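# Seat orange and blue cables in their post hooks

## Task

Every post with two hooks must end up carrying both cables, with the orange cable in the orange hook and the blue cable in the blue hook, each sitting beneath the hook's roof and past its lip. A few posts are currently wrong; correct as many of those as possible while leaving the already-correct posts undisturbed.

## Robot and tools

ROBOTS. There are four identical Kinova Gen3 arms named arm1, arm2, arm3 and arm4. Each has seven joints, a right hand with index, middle and ring fingers plus a thumb (16 separately driven hinges), and a wrist camera. Positions are in metres in one shared scene frame whose origin is on the floor, with +z up. Feet: arm1 at (+0.653, +0.001, +0.812) facing -x; arm2 at (-0.002, +0.652, +0.788) facing -y; arm3 at (-0.653, 0.000, +0.746) facing +x; arm4 at (+0.001, -0.651, +0.804) facing +y. All four face the middle. The table tops are at z=+0.720. Reach is roughly 1.05 m from the joint-1 axis.

move. Arguments are arm1, arm2, arm3, arm4 (one object per arm, each optional) and cameras. Each arm object holds "joints", a map from joint name to an absolute target (never an offset), and optionally "min_time_s" (0.1 to 8 s), the shortest duration for that arm's motions. An arm left out gets nothing new; a joint left out keeps its old target and may still be pushing toward it. Arm joints are in radians: joint1_rad, joint3_rad, joint5_rad, joint7_rad range -6.283 to 6.283; joint2_rad -2.249 to 2.249; joint4_rad -2.579 to 2.579; joint6_rad -2.099 to 2.099. joint1 turns the arm about its foot (positive = clockwise from above, 0 = toward the foot's facing direction); joint2 is the shoulder (0 upright, positive leans forward); joint4 the elbow and joint6 the wrist bend (0 straight); joints 3, 5, 7 roll their links (joint7 positive = counter-clockwise viewed from behind the hand). With joints 1, 3, 5 at 0 and joint7 at 1.57, fingers pointing down, the palm faces left and the thumb is away from the foot. An arm's joints start and finish together, paths can swing wide, and speed caps are 1.39 rad/s (joints 1-4) and 1.22 rad/s (5-7). One action lasts at most 15 s; a large move may return before it arrives. Unknown keys make a call invalid; out-of-range numbers get it refused, and a refusal cancels the rest of that reply's move, wait and finished_scene calls. move with no arguments returns full state, scene number and all images.

HAND KEYS (same joints map) use a -1 to +1 scale between each hinge's two stops, absolute. On each finger, moving toward -1 curls _mcp (knuckle, straight at +0.75), _pip (straight +0.58) and _dip (straight +0.70) toward the palm; _abd (straight 0.00) swings the finger sideways away from the thumb toward -1. Thumb: hand_thumb_cmc toward -1 brings the thumb from beside the palm to in front of it (flat beside palm at +0.71); hand_thumb_axl spins it about its own length (straight +0.68); hand_thumb_mcp (+0.23) and hand_thumb_ipl (+0.17) bend it. hand_current_limit maps -1..+1 to 0..550 mA and limits force and speed (start +0.4). hand_speed (-0.96 to 1) sets set-point speed as (n+1)/2 of 8.5 rad/s (start -0.6). Motors are soft servos: grip force grows with how far the goal lies past the object. Omitted hand keys keep their goals; resending the measured position slackens a grip. A motor at 495 mA or more for a cumulative 5 s shuts off for 10 s.

HAND POINT axes: +z along straight fingers toward the tips, +x across the palm away from the thumb, +y out of the palm face (palm at y=-0.062). Straight fingertips end about 0.139 m past knuckles at z=-0.017. The wrist camera's mast sticks out on the palm side and can collide.

wait: seconds (0 to 10) and optional cameras; commands nothing new and returns state.

zoom_image: camera (a name) and region [x0, y0, x1, y1] in pixels of that camera's latest 672x504 image, origin top-left, at most 504 by 504. Only cameras in the newest images can be zoomed.

finished_scene: scene, the current scene's number. It is final; the cables must stay seated without help.

CAMERAS: arm1_cam_wrist to arm4_cam_wrist (fisheye, focal about 300 px, partly blocked by the open hand), cam_corner_a and cam_corner_b (narrow, about 22 degrees vertical), cam_high (wide, about 56 degrees). cameras ["all"] gives all, [] none; default is none when an action is sent.

RESULTS. The line "move: arm1 done; arm2 time_out" summarizes each moved arm. joint_status per joint: done (within about 0.01 rad or 0.02 for hand), off_target (resting away, maybe still pushing), time_out (target dropped, holds place), not_followed (a separation check held back the arm, shown also as "joint command not followed"), limit_stop_at_motor_heat. Arms listed "as last shown" were not commanded; their status reads "not commanded". on_its_own reports unrequested robot behaviour. hand_state has one word per motor: moving, goal, blocked (pressing short of goal), overload. Currents in mA are positive pushing toward -1. Joint torques (N m, positive toward larger angles) and Flange force (noisy, "no reading" near singularities) reveal contact and loads. "within noise" velocities mean the arm is still. The pictures line lists image order; images may lag the state slightly.

AVOID. The arms keep pushing on contact, so approach gently. Torque over 104.5 N m (joints 1-4) or 51.3 N m (joints 5-7), or straying over 5 degrees from the plan, is a torque fault that freezes the arm and its hand for 10 s. Do not squeeze, clamp or ram another arm, including closing a hand on another's fingers. Do not knock objects off the table, drop them from height, or slam fixed things. Long stretched or loaded poses heat motors: MOTOR HOT appears from 60 °C, and at 75 °C an OVER-TEMPERATURE FAULT lets the arm sag for 30-60 s. The scene keeps running while you think, holding the last command.

Each tool is called after ">>>" by a JSON object that holds its "api" and its "payload", one argument or row to a line.

## Session

Scene 1 done. Now scene 2.

>>> {"api": "move", "payload": {

}}

Scene clock: 0.00 s.
Joint torques (N m): no reading
Flange force (N): no reading
Joint velocities: within noise
arm1.joint_positions: joint1_rad=-0.603 joint2_rad=-0.353 joint3_rad=-0.039 joint4_rad=+1.520 joint5_rad=-0.013 joint6_rad=+2.010 joint7_rad=+1.720 hand_index_mcp=+0.753 hand_index_abd=+0.000 hand_index_pip=+0.577 hand_index_dip=+0.696 hand_middle_mcp=+0.753 hand_middle_abd=+0.000 hand_middle_pip=+0.577 hand_middle_dip=+0.696 hand_ring_mcp=+0.753 hand_ring_abd=+0.000 hand_ring_pip=+0.577 hand_ring_dip=+0.696 hand_thumb_cmc=+0.714 hand_thumb_axl=+0.677 hand_thumb_mcp=+0.226 hand_thumb_ipl=+0.168 hand_current_limit=+0.400 hand_speed=-0.600
arm1.joint_status: not commanded
arm1.hand_state: goal,goal,goal,goal,goal,goal,goal,goal,goal,goal,goal,goal,goal,goal,goal,goal
arm1.index_mcp_current_ma: 0
arm1.index_abd_current_ma: 0
arm1.index_pip_current_ma: 0
arm1.index_dip_current_ma: 0
arm1.middle_mcp_current_ma: 0
arm1.middle_abd_current_ma: 0
arm1.middle_pip_current_ma: 0
arm1.middle_dip_current_ma: 0
arm1.ring_mcp_current_ma: 0
arm1.ring_abd_current_ma: 0
arm1.ring_pip_current_ma: 0
arm1.ring_dip_current_ma: 0
arm1.thumb_cmc_current_ma: 0
arm1.thumb_axl_current_ma: 0
arm1.thumb_mcp_current_ma: 0
arm1.thumb_ipl_current_ma: 0
arm1.hand_goal_index_mcp: 0.754
arm1.hand_goal_index_abd: 0.000
arm1.hand_goal_index_pip: 0.576
arm1.hand_goal_index_dip: 0.696
arm1.hand_goal_middle_mcp: 0.754
arm1.hand_goal_middle_abd: 0.000
arm1.hand_goal_middle_pip: 0.576
arm1.hand_goal_middle_dip: 0.696
arm1.hand_goal_ring_mcp: 0.754
arm1.hand_goal_ring_abd: 0.000
arm1.hand_goal_ring_pip: 0.576
arm1.hand_goal_ring_dip: 0.696
arm1.hand_goal_thumb_cmc: 0.714
arm1.hand_goal_thumb_axl: 0.678
arm1.hand_goal_thumb_mcp: 0.226
arm1.hand_goal_thumb_ipl: 0.168
arm1.hand: x=+0.5763 y=-0.1430 z=+1.3118 quat_wxyz=(-0.005, +0.917, +0.397, +0.024) (m; scene frame)
arm2.joint_positions: joint1_rad=+0.331 joint2_rad=-0.384 joint3_rad=-0.121 joint4_rad=+1.454 joint5_rad=-0.058 joint6_rad=+1.992 joint7_rad=+1.664 hand_index_mcp=+0.753 hand_index_abd=+0.000 hand_index_pip=+0.577 hand_index_dip=+0.696 hand_middle_mcp=+0.753 hand_middle_abd=+0.000 hand_middle_pip=+0.577 hand_middle_dip=+0.696 hand_ring_mcp=+0.753 hand_ring_abd=+0.000 hand_ring_pip=+0.577 hand_ring_dip=+0.696 hand_thumb_cmc=+0.714 hand_thumb_axl=+0.677 hand_thumb_mcp=+0.226 hand_thumb_ipl=+0.168 hand_current_limit=+0.400 hand_speed=-0.600
arm2.joint_status: not commanded
arm2.hand_state: goal,goal,goal,goal,goal,goal,goal,goal,goal,goal,goal,goal,goal,goal,goal,goal
arm2.index_mcp_current_ma: 0
arm2.index_abd_current_ma: 0
arm2.index_pip_current_ma: 0
arm2.index_dip_current_ma: 0
arm2.middle_mcp_current_ma: 0
arm2.middle_abd_current_ma: 0
arm2.middle_pip_current_ma: 0
arm2.middle_dip_current_ma: 0
arm2.ring_mcp_current_ma: 0
arm2.ring_abd_current_ma: 0
arm2.ring_pip_current_ma: 0
arm2.ring_dip_current_ma: 0
arm2.thumb_cmc_current_ma: 0
arm2.thumb_axl_current_ma: 0
arm2.thumb_mcp_current_ma: 0
arm2.thumb_ipl_current_ma: 0
arm2.hand_goal_index_mcp: 0.754
arm2.hand_goal_index_abd: 0.000
arm2.hand_goal_index_pip: 0.576
arm2.hand_goal_index_dip: 0.696
arm2.hand_goal_middle_mcp: 0.754
arm2.hand_goal_middle_abd: 0.000
arm2.hand_goal_middle_pip: 0.576
arm2.hand_goal_middle_dip: 0.696
arm2.hand_goal_ring_mcp: 0.754
arm2.hand_goal_ring_abd: 0.000
arm2.hand_goal_ring_pip: 0.576
arm2.hand_goal_ring_dip: 0.696
arm2.hand_goal_thumb_cmc: 0.714
arm2.hand_goal_thumb_axl: 0.678
arm2.hand_goal_thumb_mcp: 0.226
arm2.hand_goal_thumb_ipl: 0.168
arm2.hand: x=+0.0537 y=+0.4870 z=+1.3159 quat_wxyz=(+0.028, +0.735, +0.677, -0.030) (m; scene frame)
arm3.joint_positions: joint1_rad=+0.088 joint2_rad=-0.408 joint3_rad=-0.051 joint4_rad=+1.494 joint5_rad=-0.074 joint6_rad=+1.946 joint7_rad=+1.644 hand_index_mcp=+0.753 hand_index_abd=+0.000 hand_index_pip=+0.577 hand_index_dip=+0.696 hand_middle_mcp=+0.753 hand_middle_abd=+0.000 hand_middle_pip=+0.577 hand_middle_dip=+0.696 hand_ring_mcp=+0.753 hand_ring_abd=+0.000 hand_ring_pip=+0.577 hand_ring_dip=+0.696 hand_thumb_cmc=+0.714 hand_thumb_axl=+0.677 hand_thumb_mcp=+0.226 hand_thumb_ipl=+0.168 hand_current_limit=+0.400 hand_speed=-0.600
arm3.joint_status: not commanded
arm3.hand_state: goal,goal,goal,goal,goal,goal,goal,goal,goal,goal,goal,goal,goal,goal,goal,goal
arm3.index_mcp_current_ma: 0
arm3.index_abd_current_ma: 0
arm3.index_pip_current_ma: 0
arm3.index_dip_current_ma: 0
arm3.middle_mcp_current_ma: 0
arm3.middle_abd_current_ma: 0
arm3.middle_pip_current_ma: 0
arm3.middle_dip_current_ma: 0
arm3.ring_mcp_current_ma: 0
arm3.ring_abd_current_ma: 0
arm3.ring_pip_current_ma: 0
arm3.ring_dip_current_ma: 0
arm3.thumb_cmc_current_ma: 0
arm3.thumb_axl_current_ma: 0
arm3.thumb_mcp_current_ma: 0
arm3.thumb_ipl_current_ma: 0
arm3.hand_goal_index_mcp: 0.754
arm3.hand_goal_index_abd: 0.000
arm3.hand_goal_index_pip: 0.576
arm3.hand_goal_index_dip: 0.696
arm3.hand_goal_middle_mcp: 0.754
arm3.hand_goal_middle_abd: 0.000
arm3.hand_goal_middle_pip: 0.576
arm3.hand_goal_middle_dip: 0.696
arm3.hand_goal_ring_mcp: 0.754
arm3.hand_goal_ring_abd: 0.000
arm3.hand_goal_ring_pip: 0.576
arm3.hand_goal_ring_dip: 0.696
arm3.hand_goal_thumb_cmc: 0.714
arm3.hand_goal_thumb_axl: 0.678
arm3.hand_goal_thumb_mcp: 0.226
arm3.hand_goal_thumb_ipl: 0.168
arm3.hand: x=-0.4904 y=+0.0739 z=+1.2696 quat_wxyz=(+0.056, -0.012, +0.998, +0.020) (m; scene frame)
arm4.joint_positions: joint1_rad=-0.520 joint2_rad=-0.377 joint3_rad=-0.047 joint4_rad=+1.460 joint5_rad=+0.011 joint6_rad=+1.969 joint7_rad=+1.876 hand_index_mcp=+0.753 hand_index_abd=+0.000 hand_index_pip=+0.577 hand_index_dip=+0.696 hand_middle_mcp=+0.753 hand_middle_abd=+0.000 hand_middle_pip=+0.577 hand_middle_dip=+0.696 hand_ring_mcp=+0.753 hand_ring_abd=+0.000 hand_ring_pip=+0.577 hand_ring_dip=+0.696 hand_thumb_cmc=+0.714 hand_thumb_axl=+0.677 hand_thumb_mcp=+0.226 hand_thumb_ipl=+0.168 hand_current_limit=+0.400 hand_speed=-0.600
arm4.joint_status: not commanded
arm4.hand_state: goal,goal,goal,goal,goal,goal,goal,goal,goal,goal,overload,goal,goal,goal,goal,goal
arm4.index_mcp_current_ma: 0
arm4.index_abd_current_ma: 0
arm4.index_pip_current_ma: 0
arm4.index_dip_current_ma: 0
arm4.middle_mcp_current_ma: 0
arm4.middle_abd_current_ma: 0
arm4.middle_pip_current_ma: 0
arm4.middle_dip_current_ma: 0
arm4.ring_mcp_current_ma: 0
arm4.ring_abd_current_ma: 0
arm4.ring_pip_current_ma: 0
arm4.ring_dip_current_ma: 0
arm4.thumb_cmc_current_ma: 0
arm4.thumb_axl_current_ma: 0
arm4.thumb_mcp_current_ma: 0
arm4.thumb_ipl_current_ma: 0
arm4.hand_goal_index_mcp: 0.754
arm4.hand_goal_index_abd: 0.000
arm4.hand_goal_index_pip: 0.576
arm4.hand_goal_index_dip: 0.696
arm4.hand_goal_middle_mcp: 0.754
arm4.hand_goal_middle_abd: 0.000
arm4.hand_goal_middle_pip: 0.576
arm4.hand_goal_middle_dip: 0.696
arm4.hand_goal_ring_mcp: 0.754
arm4.hand_goal_ring_abd: 0.000
arm4.hand_goal_ring_pip: 0.576
arm4.hand_goal_ring_dip: 0.696
arm4.hand_goal_thumb_cmc: 0.714
arm4.hand_goal_thumb_axl: 0.678
arm4.hand_goal_thumb_mcp: 0.226
arm4.hand_goal_thumb_ipl: 0.168
arm4.hand: x=-0.1333 y=-0.5587 z=+1.3237 quat_wxyz=(+0.035, -0.938, +0.343, +0.025) (m; scene frame)
pictures: arm1_cam_wrist, arm2_cam_wrist, arm3_cam_wrist, arm4_cam_wrist, cam_corner_a, cam_corner_b, cam_high

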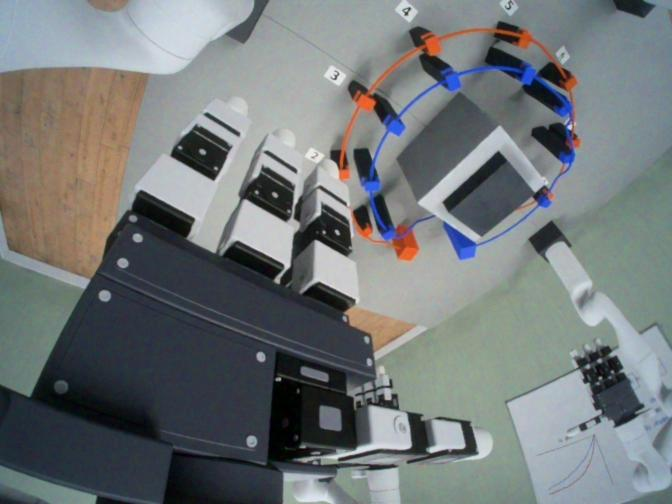

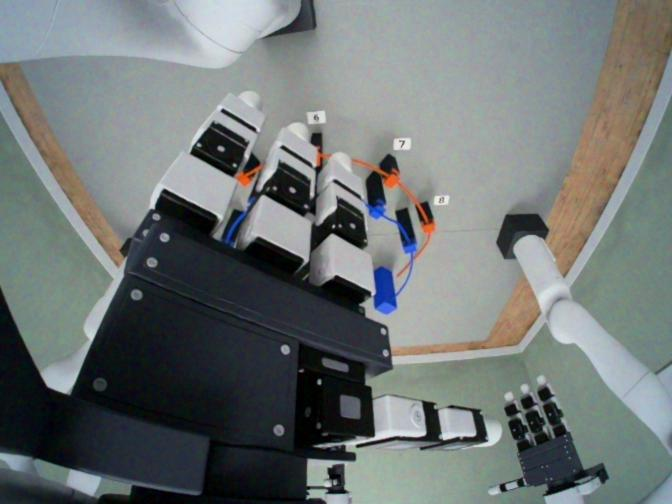

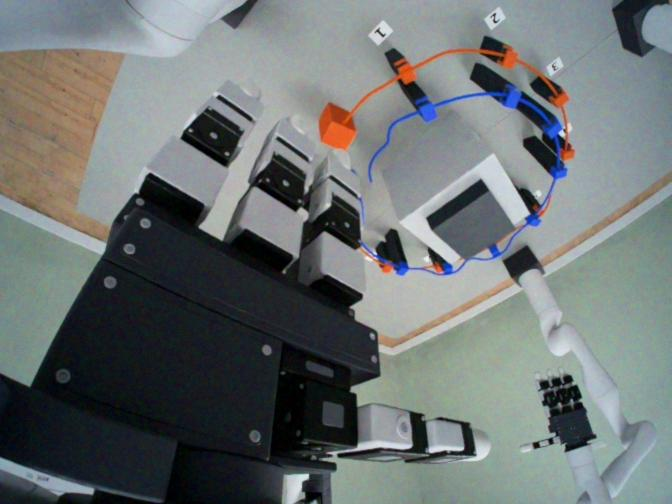

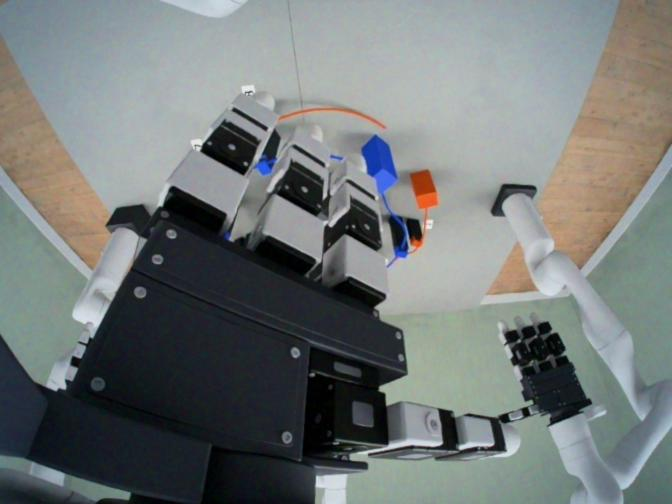

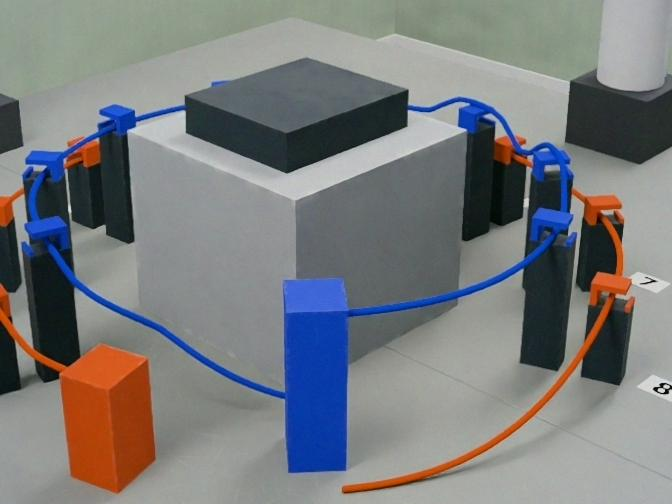

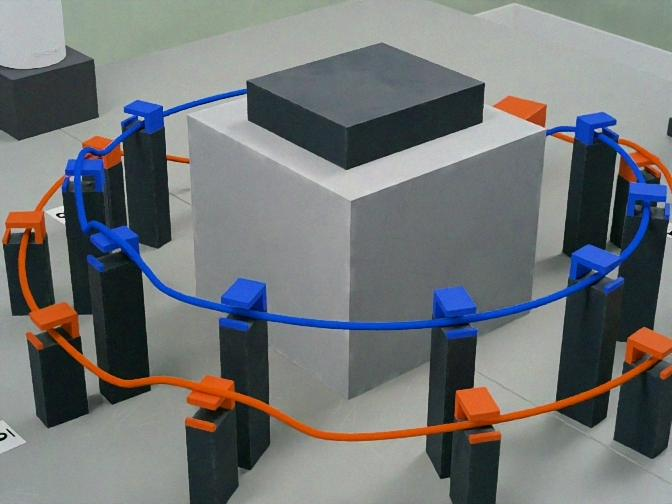

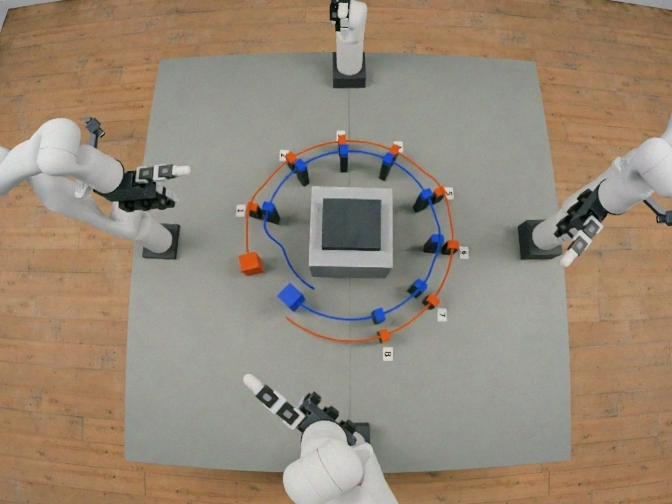

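>>> {"api": "zoom_image", "payload": {
  "camera": "cam_high",
  "region": [230, 120, 350, 240]
}}

>>> {"api": "zoom_image", "payload": {
  "camera": "cam_high",
  "region": [320, 120, 470, 270]
}}

>>> {"api": "zoom_image", "payload": {
  "camera": "cam_high",
  "region": [340, 220, 470, 350]
}}

>>> {"api": "zoom_image", "payload": {
  "camera": "cam_corner_b",
  "region": [0, 80, 180, 260]
}}

>>> {"api": "zoom_image", "payload": {
  "camera": "cam_corner_b",
  "region": [0, 210, 170, 390]
}}

>>> {"api": "zoom_image", "payload": {
  "camera": "cam_corner_b",
  "region": [170, 260, 290, 450]
}}

>>> {"api": "zoom_image", "payload": {
  "camera": "cam_corner_b",
  "region": [410, 260, 530, 450]
}}

>>> {"api": "zoom_image", "payload": {
  "camera": "cam_corner_b",
  "region": [540, 80, 672, 260]
}}

>>> {"api": "zoom_image", "payload": {
  "camera": "cam_corner_b",
  "region": [540, 230, 672, 410]
}}

>>> {"api": "zoom_image", "payload": {
  "camera": "cam_corner_a",
  "region": [440, 80, 660, 320]
}}

>>> {"api": "zoom_image", "payload": {
  "camera": "cam_corner_a",
  "region": [0, 90, 160, 290]
}}

Scaled by 4.200 from the camera's 672x504 image, which has a finer 960x720 frame.

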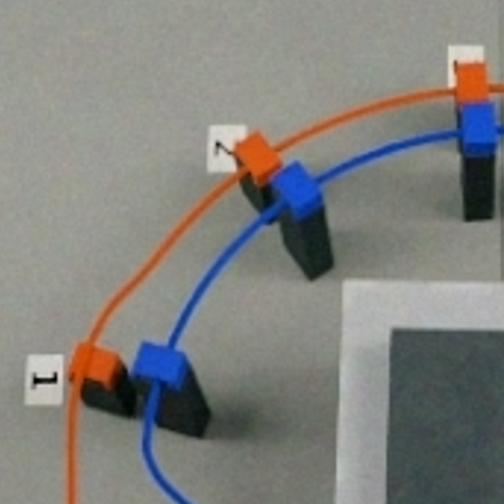

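Scaled by 3.360 from the camera's 672x504 image, which has a finer 960x720 frame.

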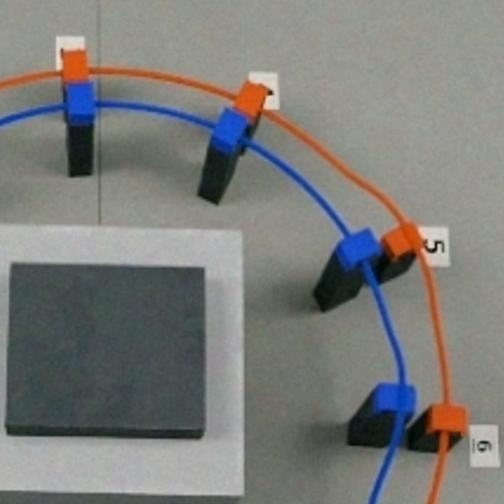

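Scaled by 3.877 from the camera's 672x504 image, which has a finer 960x720 frame.

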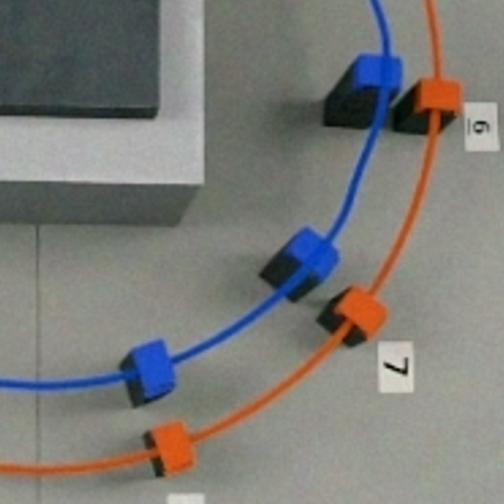

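Scaled by 2.800 from the camera's 672x504 image, which has a finer 960x720 frame.

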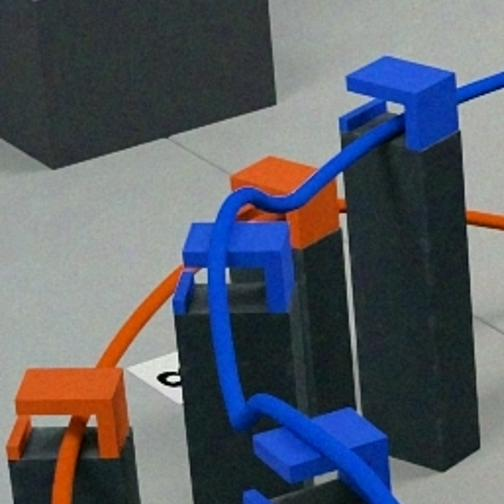

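Scaled by 2.800 from the camera's 672x504 image, which has a finer 960x720 frame.

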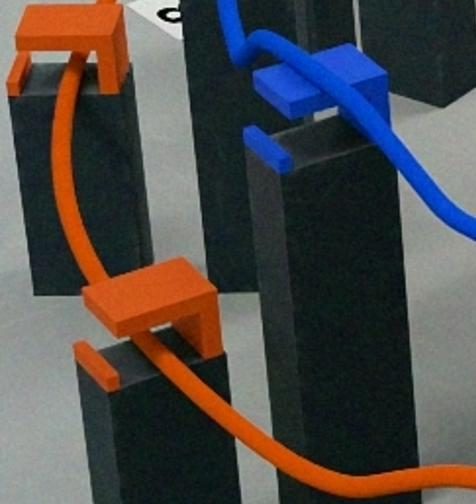

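Scaled by 2.653 from the camera's 672x504 image, which has a finer 960x720 frame.

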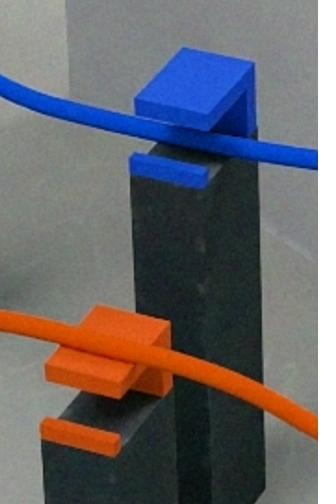

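Scaled by 2.653 from the camera's 672x504 image, which has a finer 960x720 frame.

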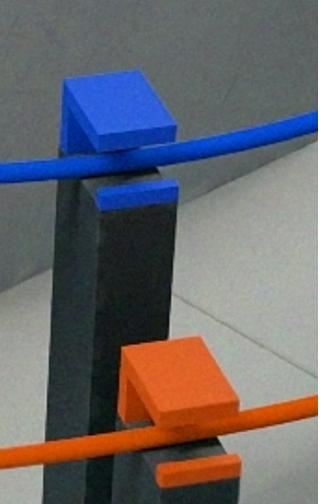

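Scaled by 2.800 from the camera's 672x504 image, which has a finer 960x720 frame.

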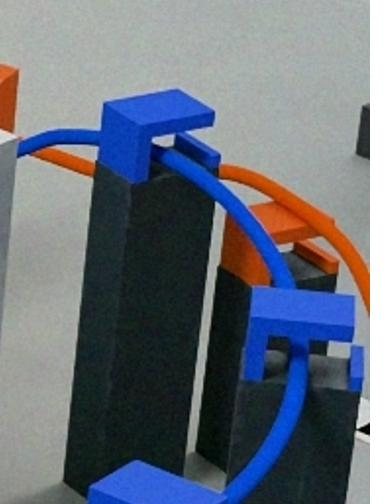

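Scaled by 2.800 from the camera's 672x504 image, which has a finer 960x720 frame.

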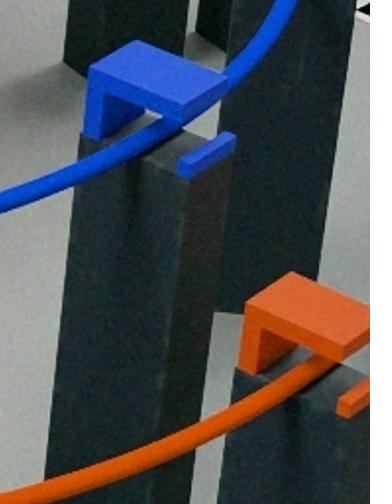

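Scaled by 2.100 from the camera's 672x504 image, which has a finer 960x720 frame.

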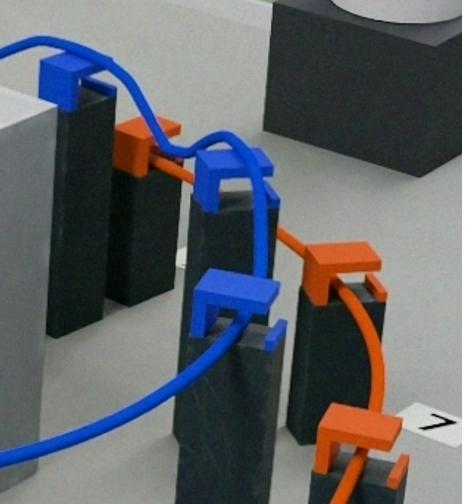

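Scaled by 2.520 from the camera's 672x504 image, which has a finer 960x720 frame.

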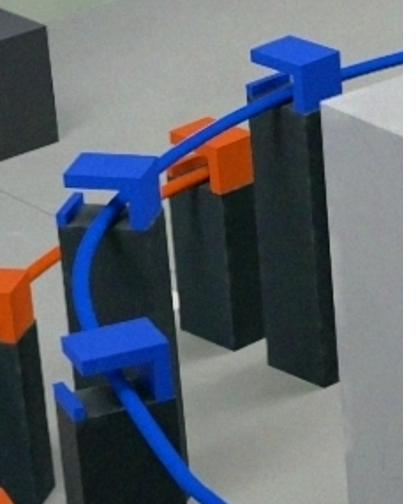

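>>> {"api": "zoom_image", "payload": {
  "camera": "cam_high",
  "region": [235, 190, 295, 235]
}}

>>> {"api": "zoom_image", "payload": {
  "camera": "cam_high",
  "region": [275, 140, 325, 180]
}}

>>> {"api": "zoom_image", "payload": {
  "camera": "cam_high",
  "region": [415, 225, 470, 275]
}}

>>> {"api": "zoom_image", "payload": {
  "camera": "cam_high",
  "region": [400, 270, 450, 315]
}}

>>> {"api": "zoom_image", "payload": {
  "camera": "cam_high",
  "region": [410, 175, 460, 215]
}}

>>> {"api": "zoom_image", "payload": {
  "camera": "cam_high",
  "region": [365, 300, 410, 345]
}}

>>> {"api": "zoom_image", "payload": {
  "camera": "arm3_cam_wrist",
  "region": [350, 20, 600, 200]
}}

>>> {"api": "zoom_image", "payload": {
  "camera": "arm1_cam_wrist",
  "region": [320, 10, 600, 270]
}}

>>> {"api": "zoom_image", "payload": {
  "camera": "cam_corner_b",
  "region": [600, 130, 672, 220]
}}

>>> {"api": "zoom_image", "payload": {
  "camera": "cam_corner_a",
  "region": [520, 130, 660, 320]
}}

Scaled by 8.400 from the camera's 672x504 image, which has a finer 960x720 frame.

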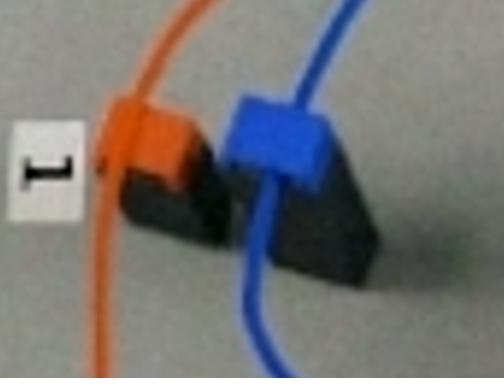

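Scaled by 10.080 from the camera's 672x504 image, which has a finer 960x720 frame.

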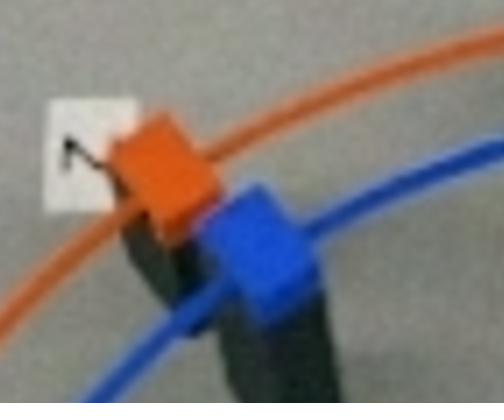

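Scaled by 9.164 from the camera's 672x504 image, which has a finer 960x720 frame.

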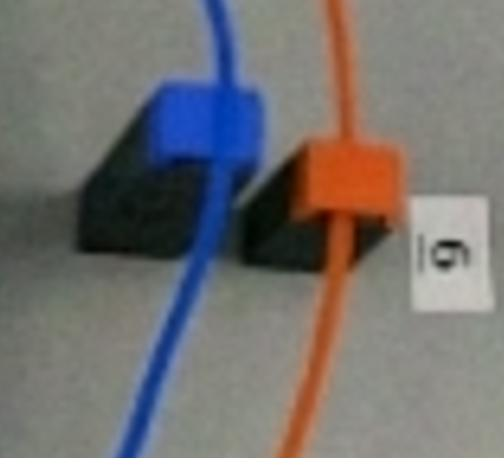

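Scaled by 10.080 from the camera's 672x504 image, which has a finer 960x720 frame.

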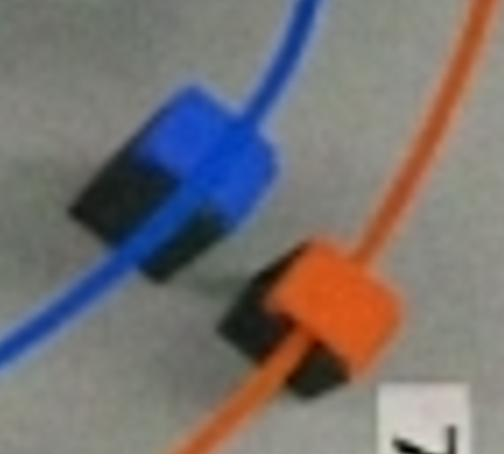

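Scaled by 10.080 from the camera's 672x504 image, which has a finer 960x720 frame.

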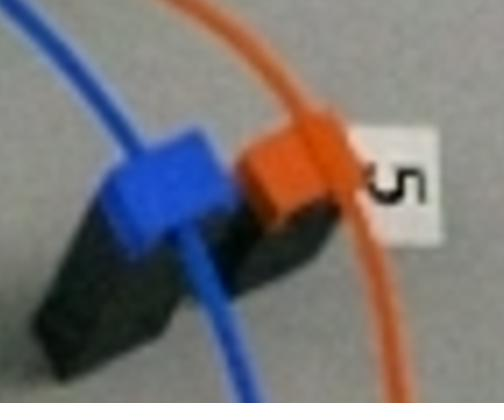

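Scaled by 11.200 from the camera's 672x504 image, which has a finer 960x720 frame.

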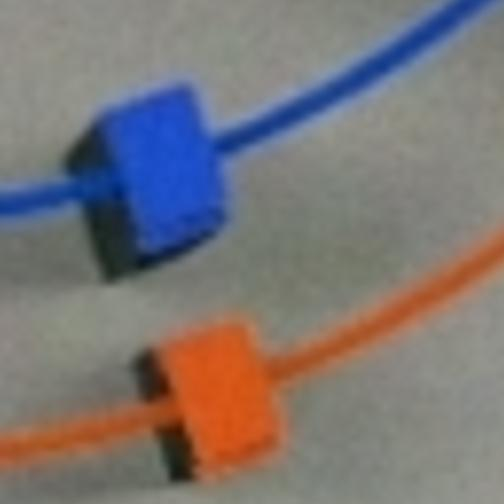

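Scaled by 2.016 from the camera's 672x504 image, which has a finer 960x720 frame.

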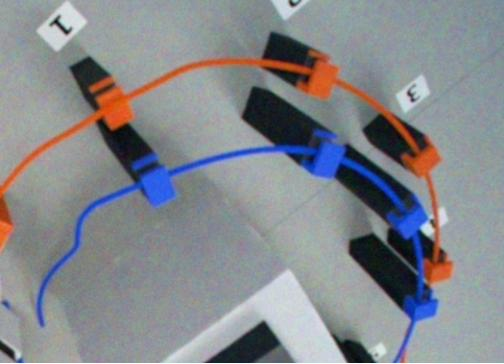

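Scaled by 1.800 from the camera's 672x504 image, which has a finer 960x720 frame.

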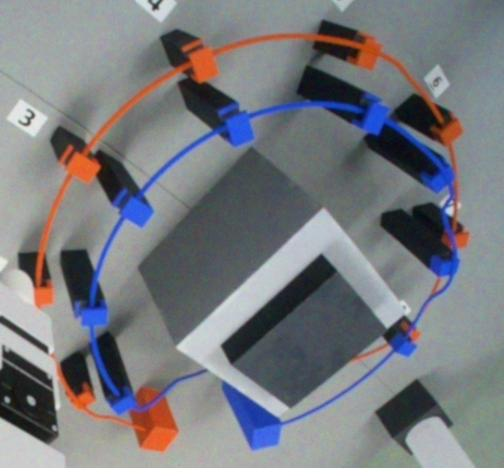

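Scaled by 5.600 from the camera's 672x504 image, which has a finer 960x720 frame.

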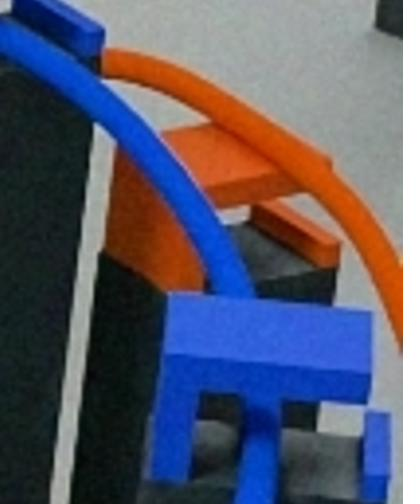

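Scaled by 2.653 from the camera's 672x504 image, which has a finer 960x720 frame.

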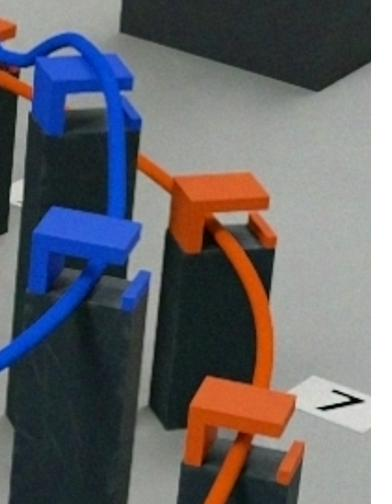

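>>> {"api": "move", "payload": {
  "arm1": {"joints":{"joint1_rad":0.30211,"joint2_rad":0.31113,"joint3_rad":0,"joint4_rad":1.79587,"joint5_rad":0,"joint6_rad":1.02231,"joint7_rad":0.73912,"hand_middle_mcp":-0.8,"hand_middle_pip":-0.55,"hand_middle_dip":0.0}},
  "arm3": {"joints":{"joint1_rad":-0.33272,"joint2_rad":0.18112,"joint3_rad":0,"joint4_rad":1.73986,"joint5_rad":0,"joint6_rad":1.22061,"joint7_rad":-0.57197,"hand_middle_mcp":-0.8,"hand_middle_pip":-0.55,"hand_middle_dip":0.0}},
  "cameras": ["arm2_cam_wrist","arm3_cam_wrist","cam_corner_a","cam_corner_b","cam_high"]
}}

>>> {"api": "zoom_image", "payload": {
  "camera": "cam_corner_b",
  "region": [130, 240, 330, 450]
}}

>>> {"api": "zoom_image", "payload": {
  "camera": "cam_high",
  "region": [400, 140, 500, 230]
}}

>>> {"api": "zoom_image", "payload": {
  "camera": "cam_high",
  "region": [210, 160, 310, 260]
}}

Scene clock: 264.50 s.
Joint torques (N m): arm1=[-1.05 -13.97 0.31 -6.59 -0.06 0.65 0.23] | arm2=[0.55 -0.39 -1.85 -8.65 -0.06 -0.1 -0.23] | arm3=[-0.15 -11.45 -0.46 -7.3 0.41 0.21 0.1] | arm4=[1.42 0.53 0.44 -6.74 -0.17 -0.31 -0.2]
Flange force (N): arm1=[-2.9 0.4 1.3] | arm2=[2.5 -7.7 4.5] | arm3=[0.4 1.9 -0.1] | arm4=[1.1 0.7 -3.4]
move: arm1 off_target; arm3 off_target
Joint velocities: within noise
arm1.joint_positions: joint1_rad=+0.302 joint2_rad=+0.311 joint3_rad=+0.000 joint4_rad=+1.796 joint5_rad=+0.000 joint6_rad=+1.022 joint7_rad=+0.739 hand_index_mcp=+0.753 hand_index_abd=+0.000 hand_index_pip=+0.577 hand_index_dip=+0.696 hand_middle_mcp=-0.648 hand_middle_abd=+0.000 hand_middle_pip=-0.519 hand_middle_dip=+0.003 hand_ring_mcp=+0.753 hand_ring_abd=+0.000 hand_ring_pip=+0.577 hand_ring_dip=+0.696 hand_thumb_cmc=+0.714 hand_thumb_axl=+0.677 hand_thumb_mcp=+0.223 hand_thumb_ipl=+0.168 hand_current_limit=+0.400 hand_speed=-0.600
arm1.joint_status: hand_middle_mcp off_target (ended at -0.648, target -0.800); hand_middle_pip off_target (ended at -0.519, target -0.550); the others done
arm1.hand_state: goal,goal,goal,goal,blocked,goal,blocked,goal,goal,goal,goal,goal,goal,goal,goal,goal
arm1.index_mcp_current_ma: 0
arm1.index_abd_current_ma: 0
arm1.index_pip_current_ma: 0
arm1.index_dip_current_ma: 0
arm1.middle_mcp_current_ma: 385
arm1.middle_abd_current_ma: 0
arm1.middle_pip_current_ma: 18
arm1.middle_dip_current_ma: 0
arm1.ring_mcp_current_ma: 0
arm1.ring_abd_current_ma: 0
arm1.ring_pip_current_ma: 0
arm1.ring_dip_current_ma: 0
arm1.thumb_cmc_current_ma: 0
arm1.thumb_axl_current_ma: 0
arm1.thumb_mcp_current_ma: 0
arm1.thumb_ipl_current_ma: 0
arm1.hand_goal_index_mcp: 0.754
arm1.hand_goal_index_abd: 0.000
arm1.hand_goal_index_pip: 0.576
arm1.hand_goal_index_dip: 0.696
arm1.hand_goal_middle_mcp: -0.800
arm1.hand_goal_middle_abd: 0.000
arm1.hand_goal_middle_pip: -0.550
arm1.hand_goal_middle_dip: 0.000
arm1.hand_goal_ring_mcp: 0.754
arm1.hand_goal_ring_abd: 0.000
arm1.hand_goal_ring_pip: 0.576
arm1.hand_goal_ring_dip: 0.696
arm1.hand_goal_thumb_cmc: 0.714
arm1.hand_goal_thumb_axl: 0.678
arm1.hand_goal_thumb_mcp: 0.226
arm1.hand_goal_thumb_ipl: 0.168
arm1.hand: x=+0.1833 y=+0.1177 z=+1.0303 quat_wxyz=(-0.004, +0.850, -0.527, -0.001) (m; scene frame)
arm2, arm4: as last shown
arm2.joint_positions: joint1_rad=+0.331 joint2_rad=-0.384 joint3_rad=-0.121 joint4_rad=+1.454 joint5_rad=-0.058 joint6_rad=+1.992 joint7_rad=+1.664 hand_index_mcp=+0.753 hand_index_abd=+0.000 hand_index_pip=+0.577 hand_index_dip=+0.696 hand_middle_mcp=+0.753 hand_middle_abd=+0.000 hand_middle_pip=+0.577 hand_middle_dip=+0.696 hand_ring_mcp=+0.753 hand_ring_abd=+0.000 hand_ring_pip=+0.577 hand_ring_dip=+0.696 hand_thumb_cmc=+0.714 hand_thumb_axl=+0.677 hand_thumb_mcp=+0.224 hand_thumb_ipl=+0.168 hand_current_limit=+0.400 hand_speed=-0.600
arm2.thumb_mcp_current_ma: -2
arm3.joint_positions: joint1_rad=-0.333 joint2_rad=+0.181 joint3_rad=+0.000 joint4_rad=+1.740 joint5_rad=+0.000 joint6_rad=+1.221 joint7_rad=-0.572 hand_index_mcp=+0.753 hand_index_abd=+0.000 hand_index_pip=+0.577 hand_index_dip=+0.696 hand_middle_mcp=-0.628 hand_middle_abd=+0.000 hand_middle_pip=-0.537 hand_middle_dip=+0.003 hand_ring_mcp=+0.753 hand_ring_abd=+0.000 hand_ring_pip=+0.577 hand_ring_dip=+0.696 hand_thumb_cmc=+0.714 hand_thumb_axl=+0.677 hand_thumb_mcp=+0.224 hand_thumb_ipl=+0.168 hand_current_limit=+0.400 hand_speed=-0.600
arm3.joint_status: hand_middle_mcp off_target (ended at -0.628, target -0.800); the others done
arm3.hand_state: goal,goal,goal,goal,blocked,goal,goal,goal,goal,goal,goal,goal,goal,goal,goal,goal
arm3.index_mcp_current_ma: -3
arm3.index_abd_current_ma: 0
arm3.index_pip_current_ma: 2
arm3.index_dip_current_ma: 0
arm3.middle_mcp_current_ma: 385
arm3.middle_abd_current_ma: 0
arm3.middle_pip_current_ma: 50
arm3.middle_dip_current_ma: 8
arm3.ring_mcp_current_ma: -3
arm3.ring_abd_current_ma: 0
arm3.ring_pip_current_ma: 2
arm3.ring_dip_current_ma: 0
arm3.thumb_cmc_current_ma: 1
arm3.thumb_axl_current_ma: -2
arm3.thumb_mcp_current_ma: -9
arm3.thumb_ipl_current_ma: -1
arm3.hand_goal_index_mcp: 0.754
arm3.hand_goal_index_abd: 0.000
arm3.hand_goal_index_pip: 0.576
arm3.hand_goal_index_dip: 0.696
arm3.hand_goal_middle_mcp: -0.800
arm3.hand_goal_middle_abd: 0.000
arm3.hand_goal_middle_pip: -0.550
arm3.hand_goal_middle_dip: 0.000
arm3.hand_goal_ring_mcp: 0.754
arm3.hand_goal_ring_abd: 0.000
arm3.hand_goal_ring_pip: 0.576
arm3.hand_goal_ring_dip: 0.696
arm3.hand_goal_thumb_cmc: 0.714
arm3.hand_goal_thumb_axl: 0.678
arm3.hand_goal_thumb_mcp: 0.226
arm3.hand_goal_thumb_ipl: 0.168
arm3.hand: x=-0.2157 y=+0.0374 z=+1.0351 quat_wxyz=(+0.000, +0.799, +0.602, +0.000) (m; scene frame)
arm4.joint_positions: joint1_rad=-0.520 joint2_rad=-0.377 joint3_rad=-0.047 joint4_rad=+1.460 joint5_rad=+0.011 joint6_rad=+1.969 joint7_rad=+1.876 hand_index_mcp=+0.753 hand_index_abd=+0.000 hand_index_pip=+0.577 hand_index_dip=+0.696 hand_middle_mcp=+0.753 hand_middle_abd=+0.000 hand_middle_pip=+0.577 hand_middle_dip=+0.696 hand_ring_mcp=+0.753 hand_ring_abd=+0.000 hand_ring_pip=+0.577 hand_ring_dip=+0.696 hand_thumb_cmc=+0.714 hand_thumb_axl=+0.677 hand_thumb_mcp=+0.224 hand_thumb_ipl=+0.168 hand_current_limit=+0.400 hand_speed=-0.600
arm4.index_mcp_current_ma: -2
arm4.index_pip_current_ma: 2
arm4.middle_mcp_current_ma: -2
arm4.middle_pip_current_ma: 2
arm4.ring_mcp_current_ma: -2
arm4.thumb_cmc_current_ma: 1
arm4.thumb_axl_current_ma: -2
arm4.thumb_mcp_current_ma: -7
arm4.thumb_ipl_current_ma: -1
pictures: arm2_cam_wrist, arm3_cam_wrist, cam_corner_a, cam_corner_b, cam_high

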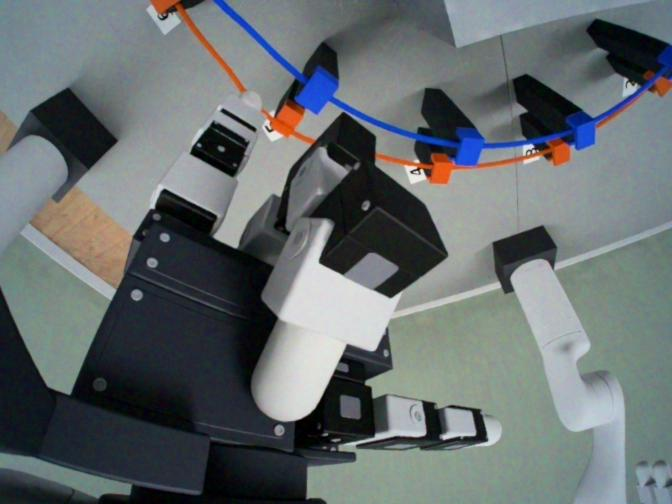

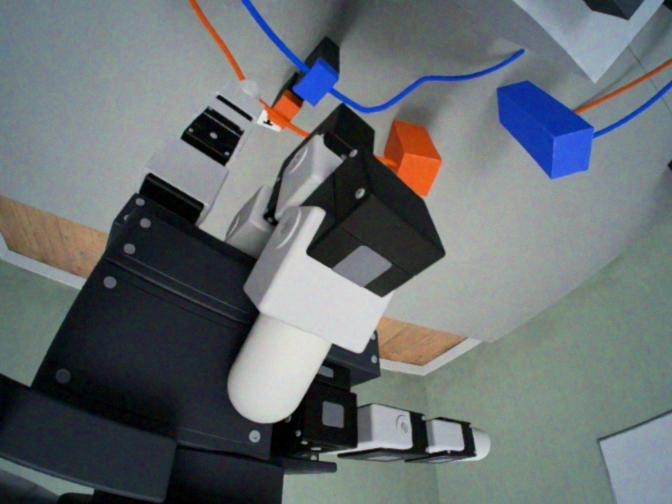

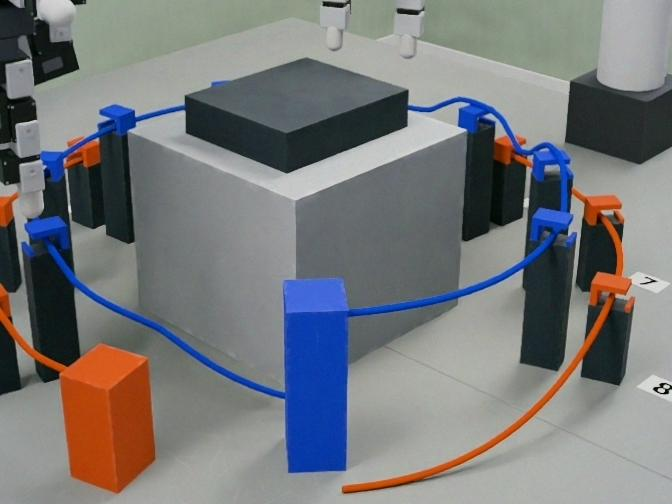

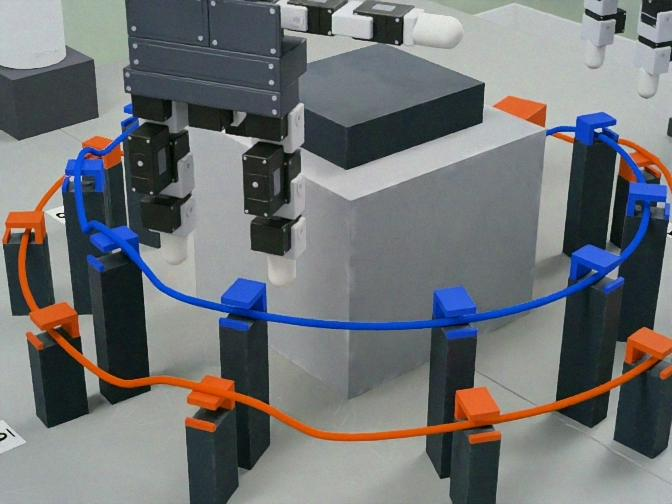

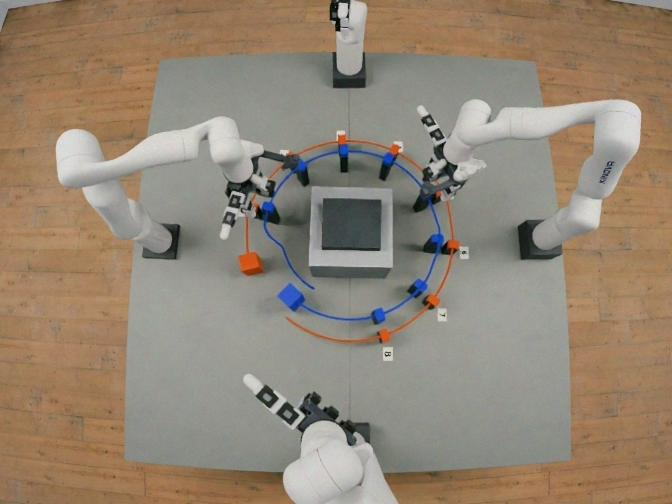

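Scaled by 2.400 from the camera's 672x504 image, which has a finer 960x720 frame.

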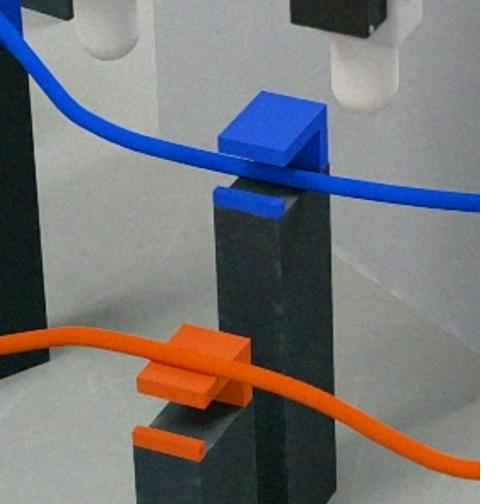

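Scaled by 5.040 from the camera's 672x504 image, which has a finer 960x720 frame.

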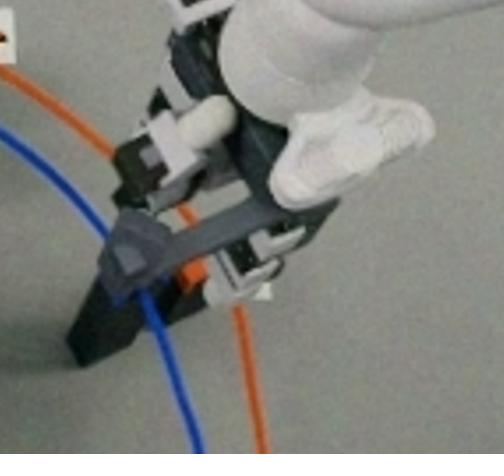

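Scaled by 5.040 from the camera's 672x504 image, which has a finer 960x720 frame.

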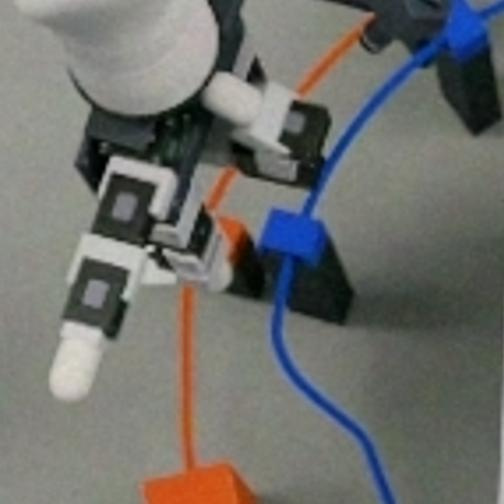

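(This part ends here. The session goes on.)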